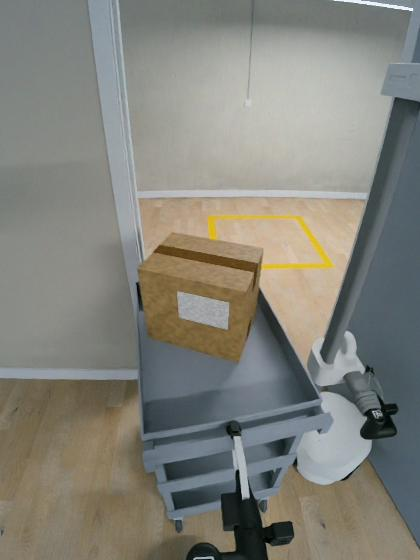

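Call:
move(
  r2={"base":{"translate_m":0.05,"strafe_m":0.12},"pace":"slow"},
  blocking=false,
)

Call:
wait(
  seconds=3,
)

Call:
move(
  r2={"base":{"translate_m":0.4,"strafe_m":-0.02},"pace":"slow"},
  blocking=false,
)

Call:
wait(
  seconds=5.5,
  cameras=["r1_head_right_camera","r2_head_camera","r2_head_left_camera"],
)

Scene clock: 513.40 s.
move: r2 moving
r1: as last shown
r1.lidar_m: 5.30 0.30 0.25 - 0.25 0.25 3.54 0.52 0.32 0.29 0.32 0.70
r1.servo_current: wrist_yaw_rad=52(59) wrist_pitch_rad=39(52) wrist_roll_rad=52(59) gripper_m=39(46)
r1.contact_limits: strafe_m 0.9
r1.wrist_depth_mm: 136 138 - - 290 196 - / 113 139 - - 294 199 - / 115 139 258 - 297 191 - / 136 153 - - 300 192 - / - - - - 306 194 159 / 1808 1808 193 1576 191 194 - / 1308 1098 1118 153 285 176 -
r2.base_odometry: x=-1.279 y=-2.957 heading=-2.121
r2.turned_by_wheels: -0.001
r2.turned_by_imu: +0.000
r2.base_tilt: forward=-0.7 right=+0.1
r2.lidar_m: 0.37 0.38 1.78 2.10 2.19 3.02 - 3.77 2.71 0.95 0.79 0.45
r2.base_status: translate_m moving; strafe_m moving
r2.joint_positions: lift_m=+0.690 arm_m=+0.000 wrist_yaw_rad=+0.000 wrist_pitch_rad=+0.006 wrist_roll_rad=+1.569 gripper_m=-0.009
r2.joint_status: not commanded
r2.measured_speeds: translate_m=+0.017 strafe_m=+0.045 rotate_rad=-0.004 lift_m=+0.000 arm_m=+0.000 wrist_yaw_rad=-0.012 wrist_pitch_rad=+0.000 wrist_roll_rad=+0.000
r2.motor_effort: lift_m=+20(21) arm_m=+4(4) wheel_0=-7(7) wheel_1=+9(9) wheel_2=-9(10)
r2.servo_current: wrist_yaw_rad=46(52) wrist_pitch_rad=52(52) wrist_roll_rad=59(59) gripper_m=59(65)
r2.hand_pose: x=+0.4592 y=-0.0875 z=+0.8662 quat_wxyz=(+0.708, +0.706, +0.002, -0.002) (m; r2's base frame)
r2.wrist_depth_mm: - - - 197 263 1576 1160 / - - - 193 256 1708 508 / - - - 187 249 820 - / - - 477 184 244 854 - / - - 488 180 237 820 - / - - 187 176 183 - - / - - - - 229 - -
pictures: none

Scene clock: 515.47 s.
earlier move: r2 done
r1.base_odometry: x=-1.254 y=+1.264 heading=+2.897
r1.turned_by_wheels: +0.000
r1.turned_by_imu: +0.000
r1.base_tilt: forward=-1.6 right=+1.3
r1.lidar_m: 5.32 0.31 0.25 - 0.25 0.25 3.55 0.52 0.39 0.36 0.39 0.81
r1.base_status: not commanded
r1.joint_positions: lift_m=+0.300 arm_m=+0.000 wrist_yaw_rad=+3.091 wrist_pitch_rad=+0.002 wrist_roll_rad=+0.000 gripper_m=+0.056
r1.joint_status: not commanded
r1.measured_speeds: all 0
r1.motor_effort: lift_m=+20(20) arm_m=-4(4) wheel_0=-28(29) wheel_1=+30(30) wheel_2=+3(3)
r1.servo_current: wrist_yaw_rad=46(72) wrist_pitch_rad=33(52) wrist_roll_rad=59(65) gripper_m=39(52)
r1.contact_limits: strafe_m 0.9
r1.hand_pose: x=-0.1127 y=+0.1019 z=+0.4775 quat_wxyz=(+0.025, -0.001, +0.000, +1.000) (m; r1's base frame)
r1.wrist_depth_mm: 136 138 - - 290 196 - / 113 139 - - 296 199 - / 115 139 258 - 297 191 - / 136 153 - - 301 191 - / - - - - 303 193 159 / 1808 1808 193 1661 191 194 - / 1308 1118 1138 153 285 175 -
r2.base_odometry: x=-1.210 y=-3.052 heading=-2.121
r2.turned_by_wheels: +0.000
r2.turned_by_imu: +0.000
r2.base_tilt: forward=-0.6 right=+0.1
r2.lidar_m: 0.38 0.42 1.69 1.99 2.08 2.84 - 3.90 2.86 1.04 0.79 0.44
r2.base_status: done
r2.joint_positions: lift_m=+0.690 arm_m=+0.000 wrist_yaw_rad=-0.003 wrist_pitch_rad=+0.006 wrist_roll_rad=+1.569 gripper_m=-0.009
r2.joint_status: not commanded
r2.measured_speeds: all 0
r2.motor_effort: lift_m=+20(21) arm_m=+4(4) wheel_0=-6(12) wheel_1=+4(9) wheel_2=-6(11)
r2.servo_current: wrist_yaw_rad=52(59) wrist_pitch_rad=46(52) wrist_roll_rad=46(59) gripper_m=65(72)
r2.hand_pose: x=+0.4590 y=-0.0882 z=+0.8662 quat_wxyz=(+0.708, +0.706, +0.001, -0.003) (m; r2's base frame)
r2.wrist_depth_mm: - - - 174 236 1661 1160 / - - - 175 235 1576 - / - - 530 175 236 820 - / - - 469 175 236 842 - / - - 517 176 236 842 - / - - 549 176 183 - - / - - - - 236 - -
wait: 2.07 of 3 s (r2 has come to rest)
pictures: none

Scene clock: 515.97 s.
move: r2 moving
r1: as last shown
r1.lidar_m: 5.31 0.30 0.25 - 0.25 0.25 3.53 0.53 0.38 0.36 0.41 0.81
r1.servo_current: wrist_yaw_rad=39(59) wrist_pitch_rad=39(52) wrist_roll_rad=59(65) gripper_m=39(52)
r1.contact_limits: strafe_m 0.9
r1.wrist_depth_mm: 136 138 - - 289 196 - / 113 138 - - 293 197 - / 114 139 258 - 298 191 - / 136 153 - - 300 192 - / - - - - 304 194 159 / 1863 1756 193 1576 191 193 - / 1308 1118 1118 153 283 175 -
r2.base_odometry: x=-1.217 y=-3.063 heading=-2.120
r2.turned_by_wheels: +0.000
r2.turned_by_imu: +0.000
r2.base_tilt: forward=-0.7 right=+0.1
r2.lidar_m: 0.40 0.41 1.64 1.98 2.06 2.84 - 3.92 2.85 1.04 0.80 0.44
r2.base_status: translate_m moving; strafe_m moving
r2.joint_positions: lift_m=+0.690 arm_m=+0.000 wrist_yaw_rad=-0.003 wrist_pitch_rad=+0.006 wrist_roll_rad=+1.569 gripper_m=-0.009
r2.joint_status: not commanded
r2.measured_speeds: translate_m=+0.049 strafe_m=-0.003 rotate_rad=-0.001 lift_m=+0.000 arm_m=+0.000 wrist_yaw_rad=+0.000 wrist_pitch_rad=+0.000 wrist_roll_rad=+0.000
r2.motor_effort: lift_m=+20(21) arm_m=+4(4) wheel_0=+7(9) wheel_1=+5(7) wheel_2=-10(13)
r2.servo_current: wrist_yaw_rad=39(52) wrist_pitch_rad=39(52) wrist_roll_rad=46(59) gripper_m=59(65)
r2.hand_pose: x=+0.4590 y=-0.0882 z=+0.8662 quat_wxyz=(+0.708, +0.706, +0.001, -0.003) (m; r2's base frame)
r2.wrist_depth_mm: - - - 173 233 1661 1160 / - - - 173 234 1576 - / - - 521 174 235 831 - / - - 473 174 236 842 - / - - 521 175 236 842 - / - - 187 175 182 - - / - - - - 236 - -
pictures: none

Scene clock: 520.77 s.
earlier move: r2 done
r1.base_odometry: x=-1.254 y=+1.264 heading=+2.897
r1.turned_by_wheels: +0.000
r1.turned_by_imu: +0.000
r1.base_tilt: forward=-1.6 right=+1.3
r1.lidar_m: 5.32 0.33 0.25 - 0.25 0.26 0.29 0.25 0.25 0.29 0.31 4.13
r1.base_status: not commanded
r1.joint_positions: lift_m=+0.300 arm_m=+0.000 wrist_yaw_rad=+3.091 wrist_pitch_rad=+0.002 wrist_roll_rad=+0.000 gripper_m=+0.056
r1.joint_status: not commanded
r1.measured_speeds: all 0
r1.motor_effort: lift_m=+20(20) arm_m=-4(4) wheel_0=-29(29) wheel_1=+30(30) wheel_2=+3(3)
r1.servo_current: wrist_yaw_rad=46(72) wrist_pitch_rad=46(52) wrist_roll_rad=46(65) gripper_m=46(52)
r1.contact_limits: strafe_m 0.9
r1.hand_pose: x=-0.1127 y=+0.1019 z=+0.4775 quat_wxyz=(+0.025, -0.001, +0.000, +1.000) (m; r1's base frame)
r1.wrist_depth_mm: 136 138 - - 289 196 - / 113 139 - - 294 198 - / 115 139 257 - 298 191 - / 137 153 - - 298 193 - / - - - - 303 193 159 / 831 1756 193 1576 190 195 - / 831 427 1118 154 285 175 -
r2.base_odometry: x=-1.437 y=-3.382 heading=-2.121
r2.turned_by_wheels: +0.000
r2.turned_by_imu: -0.368
r2.base_tilt: forward=-0.7 right=+0.2
r2.lidar_m: 0.28 0.30 0.75 1.29 2.18 2.42 3.70 5.05 3.23 0.82 0.37 0.40
r2.base_status: done
r2.joint_positions: lift_m=+0.690 arm_m=+0.000 wrist_yaw_rad=+0.012 wrist_pitch_rad=+0.008 wrist_roll_rad=+1.569 gripper_m=-0.009
r2.joint_status: not commanded
r2.measured_speeds: all 0
r2.motor_effort: lift_m=+20(21) arm_m=+6(7) wheel_0=-5(17) wheel_1=+14(16) wheel_2=-10(30)
r2.servo_current: wrist_yaw_rad=59(169) wrist_pitch_rad=39(59) wrist_roll_rad=59(59) gripper_m=46(72)
r2.hand_pose: x=+0.4601 y=-0.0841 z=+0.8657 quat_wxyz=(+0.708, +0.706, +0.007, +0.001) (m; r2's base frame)
r2.wrist_depth_mm: 247 252 247 241 250 251 260 / - - - - - 1618 332 / - - - 436 - 1661 1182 / - - - 368 452 1661 439 / - - - 223 314 1756 530 / - - - 172 183 1808 - / - - 175 - 201 - -
wait: 4.80 of 5.5 s (r2 has come to rest)
pictures: r1_head_right_camera, r2_head_camera, r2_head_left_camera
Images, in order (width x height): r1_head_right_camera 420x672, r2_head_camera 420x560, r2_head_left_camera 420x672.

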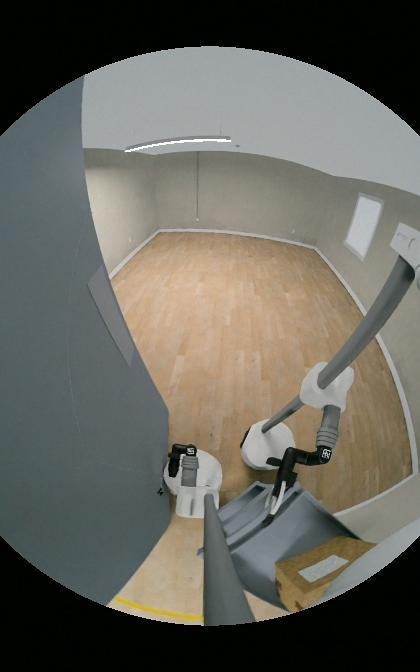

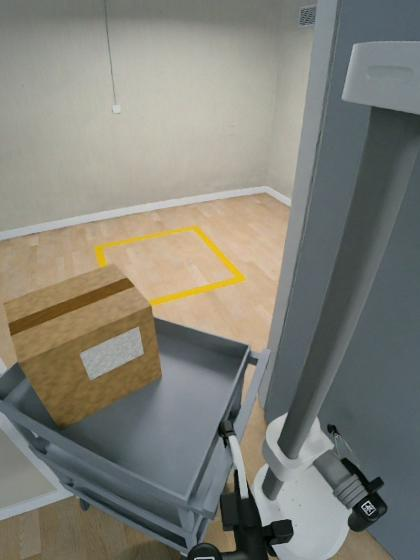

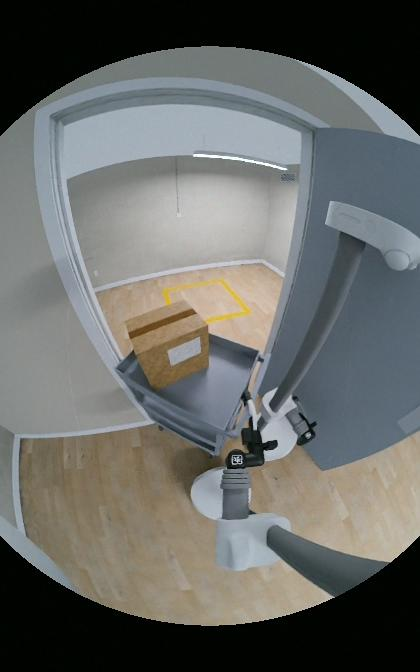

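Call:
move(
  r2={"base":{"translate_m":-0.28,"strafe_m":-0.07},"pace":"slow"},
  blocking=false,
)

Call:
wait(
  seconds=4.5,
  cameras=["r1_head_right_camera","r2_head_camera","r2_head_left_camera"],
)

Scene clock: 529.73 s.
move: r2 moving
r1: as last shown
r1.lidar_m: 5.32 0.31 0.25 - 0.25 0.26 0.27 0.25 0.25 0.30 0.31 4.19
r1.motor_effort: lift_m=+20(20) arm_m=-4(4) wheel_0=-28(29) wheel_1=+30(30) wheel_2=+3(3)
r1.servo_current: wrist_yaw_rad=46(72) wrist_pitch_rad=39(52) wrist_roll_rad=39(59) gripper_m=46(46)
r1.contact_limits: strafe_m 0.9
r1.wrist_depth_mm: 136 138 - - 290 196 - / 113 139 - - 297 199 - / 115 139 258 - 298 191 - / 136 153 - - 301 192 - / 138 - - - 303 195 159 / 820 1863 195 1576 190 194 - / 831 418 1118 153 285 175 -
r2.base_odometry: x=-1.433 y=-3.371 heading=-2.120
r2.turned_by_wheels: +0.001
r2.turned_by_imu: +0.002
r2.base_tilt: forward=-0.7 right=+0.1
r2.lidar_m: 0.29 0.32 0.77 1.29 2.19 2.41 3.70 5.05 3.23 0.81 0.41 0.38
r2.base_status: translate_m moving; strafe_m moving
r2.joint_positions: lift_m=+0.690 arm_m=+0.000 wrist_yaw_rad=+0.016 wrist_pitch_rad=+0.008 wrist_roll_rad=+1.569 gripper_m=-0.009
r2.joint_status: not commanded
r2.measured_speeds: translate_m=-0.047 strafe_m=-0.010 rotate_rad=+0.005 lift_m=+0.000 arm_m=+0.000 wrist_yaw_rad=+0.019 wrist_pitch_rad=+0.000 wrist_roll_rad=+0.000
r2.motor_effort: lift_m=+21(21) arm_m=+6(6) wheel_0=+0(10) wheel_1=-2(14) wheel_2=+11(11)
r2.servo_current: wrist_yaw_rad=85(85) wrist_pitch_rad=52(59) wrist_roll_rad=59(59) gripper_m=52(59)
r2.hand_pose: x=+0.4605 y=-0.0829 z=+0.8657 quat_wxyz=(+0.708, +0.706, +0.008, +0.003) (m; r2's base frame)
r2.wrist_depth_mm: 251 253 257 259 262 263 271 / - - - - - 1808 351 / - - - 430 - 1661 1098 / - - - 349 - 1618 500 / - - - 204 303 1661 549 / - - - 167 183 1756 - / - - 427 - 209 - -
pictures: none

Scene clock: 532.90 s.
earlier move: r2 contact_stop
r1.base_odometry: x=-1.255 y=+1.264 heading=+2.896
r1.turned_by_wheels: +0.000
r1.turned_by_imu: +0.001
r1.base_tilt: forward=-1.6 right=+1.3
r1.lidar_m: 5.31 0.31 0.25 - 0.25 0.27 3.56 3.57 0.25 0.25 0.34 0.58
r1.base_status: not commanded
r1.joint_positions: lift_m=+0.300 arm_m=+0.000 wrist_yaw_rad=+3.091 wrist_pitch_rad=+0.002 wrist_roll_rad=+0.000 gripper_m=+0.056
r1.joint_status: not commanded
r1.measured_speeds: all 0
r1.motor_effort: lift_m=+20(20) arm_m=+4(4) wheel_0=-22(29) wheel_1=+14(30) wheel_2=+7(13)
r1.servo_current: wrist_yaw_rad=39(78) wrist_pitch_rad=46(52) wrist_roll_rad=59(65) gripper_m=39(52)
r1.contact_limits: strafe_m 0.9
r1.hand_pose: x=-0.1127 y=+0.1019 z=+0.4775 quat_wxyz=(+0.025, -0.001, +0.000, +1.000) (m; r1's base frame)
r1.wrist_depth_mm: 136 138 - - 287 196 - / 113 139 - - 297 198 - / 115 139 258 - 298 190 - / 137 153 - - 300 192 - / - - - - 306 193 159 / 1863 1808 194 1576 191 193 - / 1336 1118 1118 153 286 176 -
r2.base_odometry: x=-1.359 y=-3.134 heading=-2.015
r2.turned_by_wheels: +0.104
r2.turned_by_imu: +0.106
r2.base_tilt: forward=-0.7 right=+0.1
r2.lidar_m: 0.30 0.34 1.17 2.00 2.16 2.51 - 4.78 3.02 2.60 0.69 0.51
r2.base_status: translate_m contact_stop (by the wheels' count: -0.252 of -0.280); strafe_m contact_stop (by the wheels' count: -0.063 of -0.070)
r2.joint_positions: lift_m=+0.690 arm_m=+0.000 wrist_yaw_rad=+0.014 wrist_pitch_rad=+0.008 wrist_roll_rad=+1.569 gripper_m=-0.009
r2.joint_status: not commanded
r2.measured_speeds: all 0
r2.on_its_own: the wheels are slack since a contact_stop
r2.motor_effort: lift_m=+20(21) arm_m=-5(6) wheel_0=+0(10) wheel_1=+0(14) wheel_2=+0(29)
r2.servo_current: wrist_yaw_rad=85(215) wrist_pitch_rad=46(59) wrist_roll_rad=52(59) gripper_m=52(65)
r2.hand_pose: x=+0.4605 y=-0.0834 z=+0.8657 quat_wxyz=(+0.708, +0.706, +0.008, +0.002) (m; r2's base frame)
r2.wrist_depth_mm: - - - - 436 424 421 / 449 455 462 445 469 452 445 / - - - 433 - 1661 1042 / - - - 310 - 1708 504 / - - - 201 287 1808 - / - - 187 160 180 661 - / - - 436 - 198 - -
wait: 3.17 of 4.5 s (r2 has come to rest)
pictures: r1_head_right_camera, r2_head_camera, r2_head_left_camera
Images, in order (width x height): r1_head_right_camera 420x672, r2_head_camera 420x560, r2_head_left_camera 420x672.

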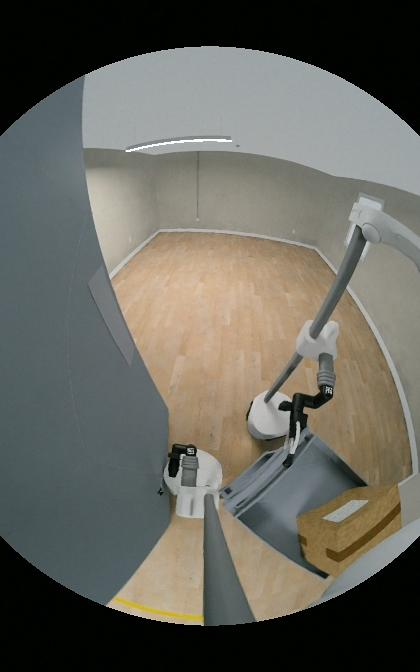

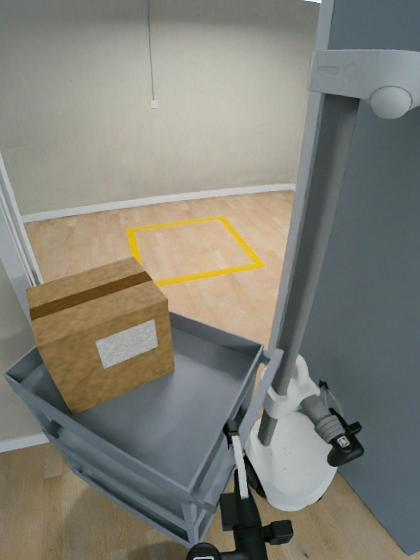

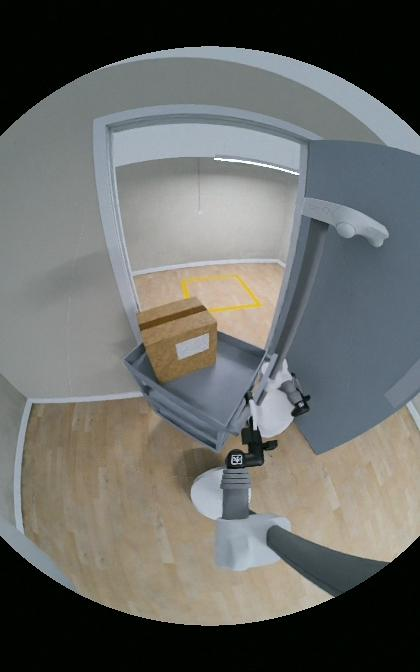

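Call:
move(
  r2={"base":{"translate_m":-0.03,"strafe_m":0.2},"pace":"slow"},
  blocking=false,
)

Call:
wait(
  seconds=4,
  cameras=["r1_head_right_camera","r2_head_camera","r2_head_left_camera"],
)

Scene clock: 542.30 s.
move: r2 moving
r1: as last shown
r1.turned_by_imu: +0.000
r1.lidar_m: 5.32 0.30 0.25 - 0.25 0.25 3.55 3.55 0.25 0.25 0.35 0.59
r1.motor_effort: lift_m=+20(20) arm_m=+4(4) wheel_0=-22(22) wheel_1=+14(15) wheel_2=+7(7)
r1.servo_current: wrist_yaw_rad=46(59) wrist_pitch_rad=46(52) wrist_roll_rad=59(65) gripper_m=39(46)
r1.contact_limits: strafe_m 0.9
r1.wrist_depth_mm: 136 138 - - 290 197 - / 113 138 - - 297 198 - / 115 139 257 - 298 191 - / 137 153 - - 303 192 - / - - - - 306 194 159 / 1808 1808 194 1576 192 193 - / 1308 1118 1118 153 285 176 -
r2.base_odometry: x=-1.347 y=-3.138 heading=-2.015
r2.turned_by_wheels: +0.000
r2.turned_by_imu: +0.001
r2.base_tilt: forward=-0.7 right=+0.1
r2.lidar_m: 0.30 0.36 1.17 2.00 2.13 2.50 - 4.82 3.06 0.92 0.68 0.52
r2.base_status: translate_m moving; strafe_m moving
r2.joint_positions: lift_m=+0.690 arm_m=+0.000 wrist_yaw_rad=+0.006 wrist_pitch_rad=+0.008 wrist_roll_rad=+1.569 gripper_m=-0.009
r2.joint_status: not commanded
r2.measured_speeds: translate_m=-0.007 strafe_m=+0.051 rotate_rad=-0.001 lift_m=+0.000 arm_m=+0.000 wrist_yaw_rad=-0.024 wrist_pitch_rad=+0.000 wrist_roll_rad=+0.000
r2.motor_effort: lift_m=+20(21) arm_m=-5(5) wheel_0=-10(10) wheel_1=+8(10) wheel_2=+5(6)
r2.servo_current: wrist_yaw_rad=46(85) wrist_pitch_rad=46(52) wrist_roll_rad=39(52) gripper_m=52(59)
r2.hand_pose: x=+0.4599 y=-0.0858 z=+0.8657 quat_wxyz=(+0.708, +0.706, +0.005, -0.001) (m; r2's base frame)
r2.wrist_depth_mm: - - - - - 442 427 / 452 466 469 449 480 459 459 / - - - 430 - 1661 466 / - - - 312 - 1708 512 / - - - 202 287 1756 - / - - 187 160 180 661 - / - - 436 - 198 - -
pictures: none

Scene clock: 545.03 s.
earlier move: r2 done
r1.base_odometry: x=-1.255 y=+1.264 heading=+2.896
r1.turned_by_wheels: +0.000
r1.turned_by_imu: +0.000
r1.base_tilt: forward=-1.6 right=+1.3
r1.lidar_m: 5.32 0.33 0.25 - 0.25 0.25 3.56 3.56 0.32 0.29 0.60 4.14
r1.base_status: not commanded
r1.joint_positions: lift_m=+0.300 arm_m=+0.000 wrist_yaw_rad=+3.091 wrist_pitch_rad=+0.002 wrist_roll_rad=+0.000 gripper_m=+0.056
r1.joint_status: not commanded
r1.measured_speeds: all 0
r1.motor_effort: lift_m=+20(20) arm_m=+4(4) wheel_0=-21(23) wheel_1=+14(15) wheel_2=+7(7)
r1.servo_current: wrist_yaw_rad=52(72) wrist_pitch_rad=39(52) wrist_roll_rad=52(65) gripper_m=39(46)
r1.contact_limits: strafe_m 0.9
r1.hand_pose: x=-0.1127 y=+0.1019 z=+0.4775 quat_wxyz=(+0.025, -0.001, +0.000, +1.000) (m; r1's base frame)
r1.wrist_depth_mm: 136 138 - - 290 197 - / 113 138 - - 296 198 - / 115 139 257 - 298 191 - / 137 153 - - 301 192 - / - - - - 306 194 159 / 1921 1808 193 1576 191 195 - / 1281 1138 1118 153 287 176 -
r2.base_odometry: x=-1.166 y=-3.193 heading=-2.015
r2.turned_by_wheels: +0.000
r2.turned_by_imu: +0.000
r2.base_tilt: forward=-0.7 right=+0.1
r2.lidar_m: 0.32 0.40 1.12 1.96 1.95 2.26 3.92 4.85 3.29 1.06 0.70 0.49
r2.base_status: done
r2.joint_positions: lift_m=+0.690 arm_m=+0.000 wrist_yaw_rad=-0.008 wrist_pitch_rad=+0.008 wrist_roll_rad=+1.569 gripper_m=-0.009
r2.joint_status: not commanded
r2.measured_speeds: all 0
r2.motor_effort: lift_m=+21(21) arm_m=-4(5) wheel_0=-4(13) wheel_1=+5(10) wheel_2=+2(6)
r2.servo_current: wrist_yaw_rad=52(85) wrist_pitch_rad=46(59) wrist_roll_rad=52(59) gripper_m=59(65)
r2.hand_pose: x=+0.4587 y=-0.0896 z=+0.8657 quat_wxyz=(+0.708, +0.706, +0.000, -0.005) (m; r2's base frame)
r2.wrist_depth_mm: - - - - - 1576 - / - - - 404 - 1537 1098 / - - - 368 430 1576 477 / - - - 220 317 1661 549 / - - - 193 259 1661 - / - - 187 163 181 723 - / - 452 445 - 204 - -
wait: 2.73 of 4 s (r2 has come to rest)
pictures: r1_head_right_camera, r2_head_camera, r2_head_left_camera
Images, in order (width x height): r1_head_right_camera 420x672, r2_head_camera 420x560, r2_head_left_camera 420x672.

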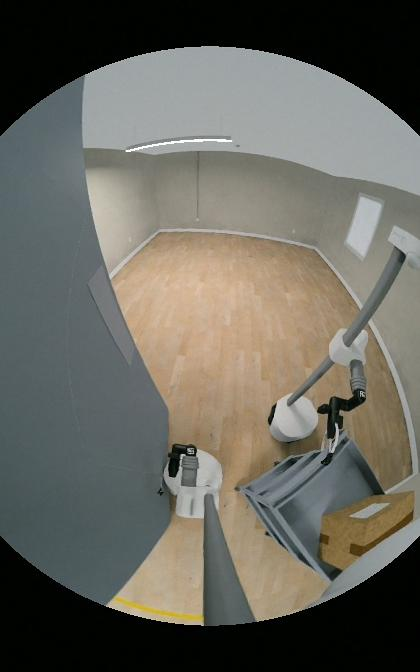

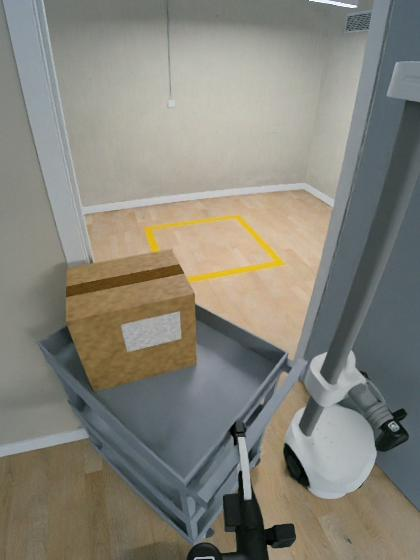

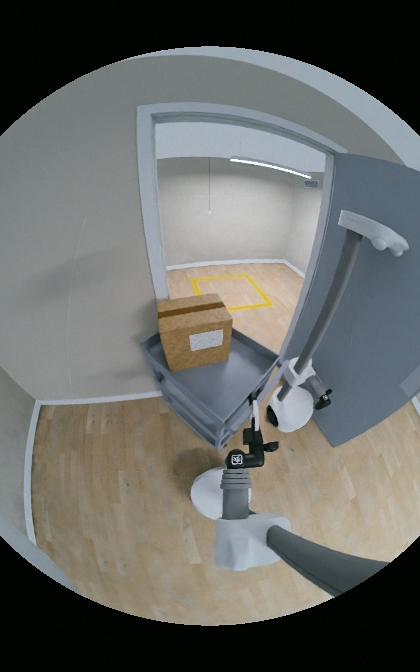

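Call:
move(
  r2={"base":{"translate_m":-0.45,"strafe_m":0.06},"pace":"slow"},
  blocking=false,
)

Call:
wait(
  seconds=6,
)

Call:
move(
  r2={"base":{"rotate_rad":0.26},"pace":"slow"},
  blocking=false,
)

Call:
wait(
  seconds=2,
  cameras=["r1_head_right_camera","r2_head_camera","r2_head_left_camera"],
)

Scene clock: 552.23 s.
move: r2 moving
r1: as last shown
r1.lidar_m: 5.33 0.29 0.25 - 0.25 0.25 3.55 3.58 0.34 0.30 0.61 4.16
r1.motor_effort: lift_m=+20(20) arm_m=+4(4) wheel_0=-22(22) wheel_1=+14(14) wheel_2=+7(7)
r1.servo_current: wrist_yaw_rad=39(65) wrist_pitch_rad=46(52) wrist_roll_rad=59(59) gripper_m=46(52)
r1.contact_limits: strafe_m 0.9
r1.wrist_depth_mm: 136 138 - - 290 196 - / 113 138 - - 296 198 - / 115 139 258 - 298 191 - / 136 153 - - 301 192 - / - - - - 304 194 159 / 1863 1808 193 1661 191 194 - / 1281 1118 1118 153 285 176 -
r2.base_odometry: x=-1.159 y=-3.183 heading=-2.015
r2.turned_by_wheels: +0.000
r2.turned_by_imu: +0.000
r2.base_tilt: forward=-0.6 right=+0.1
r2.lidar_m: 0.30 0.41 1.17 1.94 1.96 2.27 3.91 4.83 3.25 1.08 0.76 0.51
r2.base_status: translate_m moving; strafe_m moving
r2.joint_positions: lift_m=+0.690 arm_m=+0.000 wrist_yaw_rad=-0.002 wrist_pitch_rad=+0.008 wrist_roll_rad=+1.569 gripper_m=-0.009
r2.joint_status: not commanded
r2.measured_speeds: translate_m=-0.048 strafe_m=+0.006 rotate_rad=+0.003 lift_m=+0.000 arm_m=+0.000 wrist_yaw_rad=+0.026 wrist_pitch_rad=+0.000 wrist_roll_rad=+0.000
r2.motor_effort: lift_m=+20(21) arm_m=-5(5) wheel_0=-11(11) wheel_1=-6(7) wheel_2=+10(10)
r2.servo_current: wrist_yaw_rad=39(59) wrist_pitch_rad=46(59) wrist_roll_rad=26(52) gripper_m=59(59)
r2.hand_pose: x=+0.4592 y=-0.0879 z=+0.8657 quat_wxyz=(+0.708, +0.706, +0.002, -0.003) (m; r2's base frame)
r2.wrist_depth_mm: - - - 387 - 1618 1160 / - - - 404 - 1464 1060 / - - - 355 433 1618 480 / - - - 220 309 1808 564 / - - - 193 258 699 - / - - 187 165 180 - - / - 455 445 - 206 - -
pictures: none

Scene clock: 557.53 s.
earlier move: r2 done
r1.base_odometry: x=-1.255 y=+1.264 heading=+2.896
r1.turned_by_wheels: +0.000
r1.turned_by_imu: +0.000
r1.base_tilt: forward=-1.6 right=+1.3
r1.lidar_m: 5.32 0.32 0.25 - 0.25 0.25 3.54 3.58 0.54 0.49 0.53 1.13
r1.base_status: not commanded
r1.joint_positions: lift_m=+0.300 arm_m=+0.000 wrist_yaw_rad=+3.091 wrist_pitch_rad=+0.002 wrist_roll_rad=+0.000 gripper_m=+0.056
r1.joint_status: not commanded
r1.measured_speeds: all 0
r1.motor_effort: lift_m=+20(20) arm_m=+4(4) wheel_0=-21(23) wheel_1=+14(15) wheel_2=+7(7)
r1.servo_current: wrist_yaw_rad=65(72) wrist_pitch_rad=33(52) wrist_roll_rad=46(72) gripper_m=46(52)
r1.contact_limits: strafe_m 0.9
r1.hand_pose: x=-0.1127 y=+0.1019 z=+0.4775 quat_wxyz=(+0.025, -0.001, +0.000, +1.000) (m; r1's base frame)
r1.wrist_depth_mm: 136 138 - - 290 197 - / 113 139 - - 296 199 - / 115 139 258 - 297 191 - / 136 153 - - 301 192 - / - - - - 304 194 159 / 1808 1808 194 1576 191 194 - / 1281 1118 1138 153 285 176 -
r2.base_odometry: x=-0.918 y=-2.813 heading=-2.015
r2.turned_by_wheels: +0.000
r2.turned_by_imu: +0.002
r2.base_tilt: forward=-0.7 right=+0.1
r2.lidar_m: 0.33 0.60 1.63 1.76 1.75 2.04 3.68 4.40 3.47 2.96 1.31 0.48
r2.base_status: done
r2.joint_positions: lift_m=+0.690 arm_m=+0.000 wrist_yaw_rad=+0.004 wrist_pitch_rad=+0.008 wrist_roll_rad=+1.569 gripper_m=-0.009
r2.joint_status: not commanded
r2.measured_speeds: all 0
r2.motor_effort: lift_m=+21(21) arm_m=-5(5) wheel_0=-4(11) wheel_1=-5(7) wheel_2=+6(16)
r2.servo_current: wrist_yaw_rad=59(65) wrist_pitch_rad=52(59) wrist_roll_rad=46(59) gripper_m=59(65)
r2.hand_pose: x=+0.4597 y=-0.0863 z=+0.8657 quat_wxyz=(+0.708, +0.706, +0.004, -0.001) (m; r2's base frame)
r2.wrist_depth_mm: 904 931 917 317 351 364 362 / - - - 233 307 1708 496 / - - - 213 287 1808 - / - - - 201 262 759 - / - - 488 187 245 842 - / - 500 186 174 183 - - / - - - - 219 - -
wait: 5.30 of 6 s (r2 has come to rest)
pictures: none

Scene clock: 558.03 s.
move: r2 moving
r1: as last shown
r1.base_tilt: forward=-1.6 right=+1.2
r1.lidar_m: 5.33 0.30 0.25 - 0.25 0.26 3.55 3.56 0.55 0.52 0.55 1.16
r1.motor_effort: lift_m=+20(20) arm_m=+4(4) wheel_0=-22(22) wheel_1=+14(15) wheel_2=+7(7)
r1.servo_current: wrist_yaw_rad=52(72) wrist_pitch_rad=46(46) wrist_roll_rad=39(52) gripper_m=52(52)
r1.contact_limits: strafe_m 0.9
r1.wrist_depth_mm: 136 138 - - 290 197 - / 113 139 - - 297 199 - / 114 139 257 - 298 191 - / 136 153 - - 301 192 - / - - - - 303 194 159 / 1863 1808 193 1618 191 194 - / 1308 1138 1138 153 285 176 -
r2.base_odometry: x=-0.918 y=-2.812 heading=-1.891
r2.turned_by_wheels: +0.124
r2.turned_by_imu: +0.120
r2.base_tilt: forward=-0.6 right=+0.1
r2.lidar_m: 0.36 1.41 1.75 1.77 1.78 2.27 - 4.47 3.21 2.97 1.19 0.45
r2.base_status: rotate_rad moving
r2.joint_positions: lift_m=+0.690 arm_m=+0.000 wrist_yaw_rad=-0.011 wrist_pitch_rad=+0.008 wrist_roll_rad=+1.569 gripper_m=-0.009
r2.joint_status: not commanded
r2.measured_speeds: translate_m=+0.001 strafe_m=-0.001 rotate_rad=+0.496 lift_m=+0.000 arm_m=+0.000 wrist_yaw_rad=+0.000 wrist_pitch_rad=+0.000 wrist_roll_rad=+0.000
r2.motor_effort: lift_m=+21(21) arm_m=-4(5) wheel_0=-9(15) wheel_1=-9(9) wheel_2=-17(17)
r2.servo_current: wrist_yaw_rad=72(72) wrist_pitch_rad=52(59) wrist_roll_rad=52(59) gripper_m=52(59)
r2.hand_pose: x=+0.4584 y=-0.0906 z=+0.8657 quat_wxyz=(+0.708, +0.706, -0.001, -0.007) (m; r2's base frame)
r2.wrist_depth_mm: - - - 224 296 1618 1182 / - - - 211 281 1708 496 / - - - 201 265 798 - / - - 488 190 252 - - / - - 500 182 239 831 - / - 517 186 174 181 - - / - - 535 - 224 - -
pictures: none

Scene clock: 558.83 s.
earlier move: r2 done
r1.base_odometry: x=-1.255 y=+1.264 heading=+2.896
r1.turned_by_wheels: +0.000
r1.turned_by_imu: +0.000
r1.base_tilt: forward=-1.6 right=+1.3
r1.lidar_m: 5.31 0.31 0.25 - 0.25 0.26 3.53 3.60 0.56 0.51 0.57 1.11
r1.base_status: not commanded
r1.joint_positions: lift_m=+0.300 arm_m=+0.000 wrist_yaw_rad=+3.091 wrist_pitch_rad=+0.002 wrist_roll_rad=+0.000 gripper_m=+0.056
r1.joint_status: not commanded
r1.measured_speeds: all 0
r1.motor_effort: lift_m=+20(20) arm_m=+4(4) wheel_0=-22(22) wheel_1=+14(15) wheel_2=+7(7)
r1.servo_current: wrist_yaw_rad=59(72) wrist_pitch_rad=39(52) wrist_roll_rad=52(59) gripper_m=46(52)
r1.contact_limits: strafe_m 0.9
r1.hand_pose: x=-0.1127 y=+0.1019 z=+0.4775 quat_wxyz=(+0.025, -0.001, +0.000, +1.000) (m; r1's base frame)
r1.wrist_depth_mm: 136 138 - - 290 197 - / 113 139 - - 297 198 - / 115 139 256 - 298 191 - / 136 153 - - 300 192 - / - - - - 306 194 159 / 1863 1863 195 1618 191 194 - / 1308 1160 1118 153 285 176 -
r2.base_odometry: x=-0.918 y=-2.812 heading=-1.757
r2.turned_by_wheels: +0.135
r2.turned_by_imu: +0.131
r2.base_tilt: forward=-0.7 right=+0.1
r2.lidar_m: 0.39 1.45 1.85 1.76 1.84 2.54 - 4.29 3.09 2.97 1.10 0.44
r2.base_status: done
r2.joint_positions: lift_m=+0.690 arm_m=+0.000 wrist_yaw_rad=+0.000 wrist_pitch_rad=+0.008 wrist_roll_rad=+1.569 gripper_m=-0.009
r2.joint_status: not commanded
r2.measured_speeds: all 0
r2.motor_effort: lift_m=+21(21) arm_m=-5(5) wheel_0=-4(15) wheel_1=-5(9) wheel_2=-7(17)
r2.servo_current: wrist_yaw_rad=39(72) wrist_pitch_rad=52(59) wrist_roll_rad=46(59) gripper_m=52(65)
r2.hand_pose: x=+0.4594 y=-0.0873 z=+0.8657 quat_wxyz=(+0.708, +0.706, +0.003, -0.003) (m; r2's base frame)
r2.wrist_depth_mm: - - - 175 236 1661 - / - - 640 175 236 750 - / - 496 462 175 236 842 - / - - 500 175 236 831 - / - - 549 175 236 - - / - - 185 175 182 - - / - - - - 236 - 496
wait: 0.80 of 2 s (r2 has come to rest)
pictures: r1_head_right_camera, r2_head_camera, r2_head_left_camera
Images, in order (width x height): r1_head_right_camera 420x672, r2_head_camera 420x560, r2_head_left_camera 420x672.

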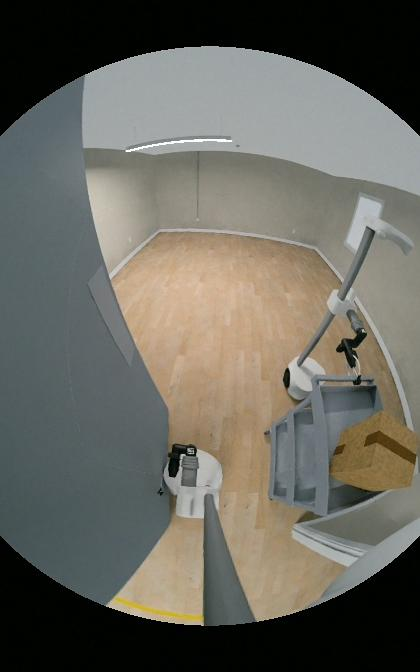

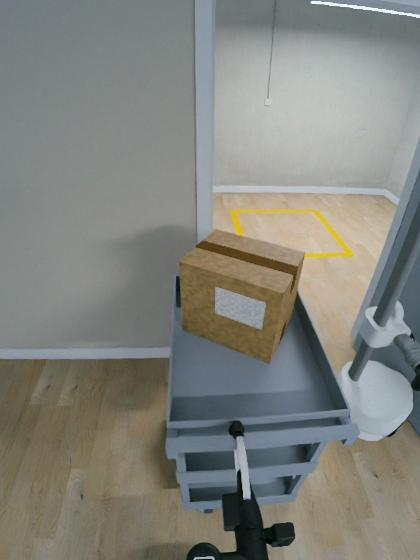

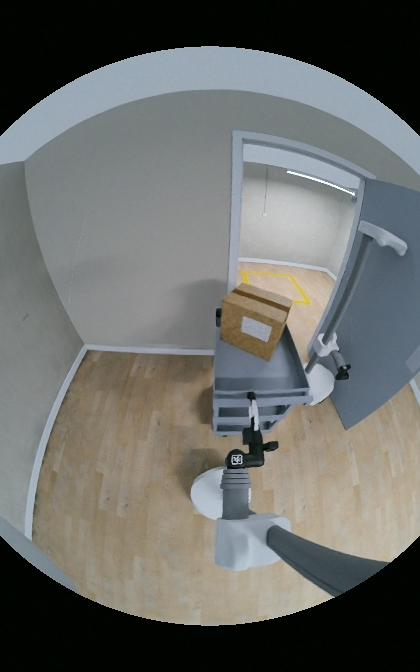

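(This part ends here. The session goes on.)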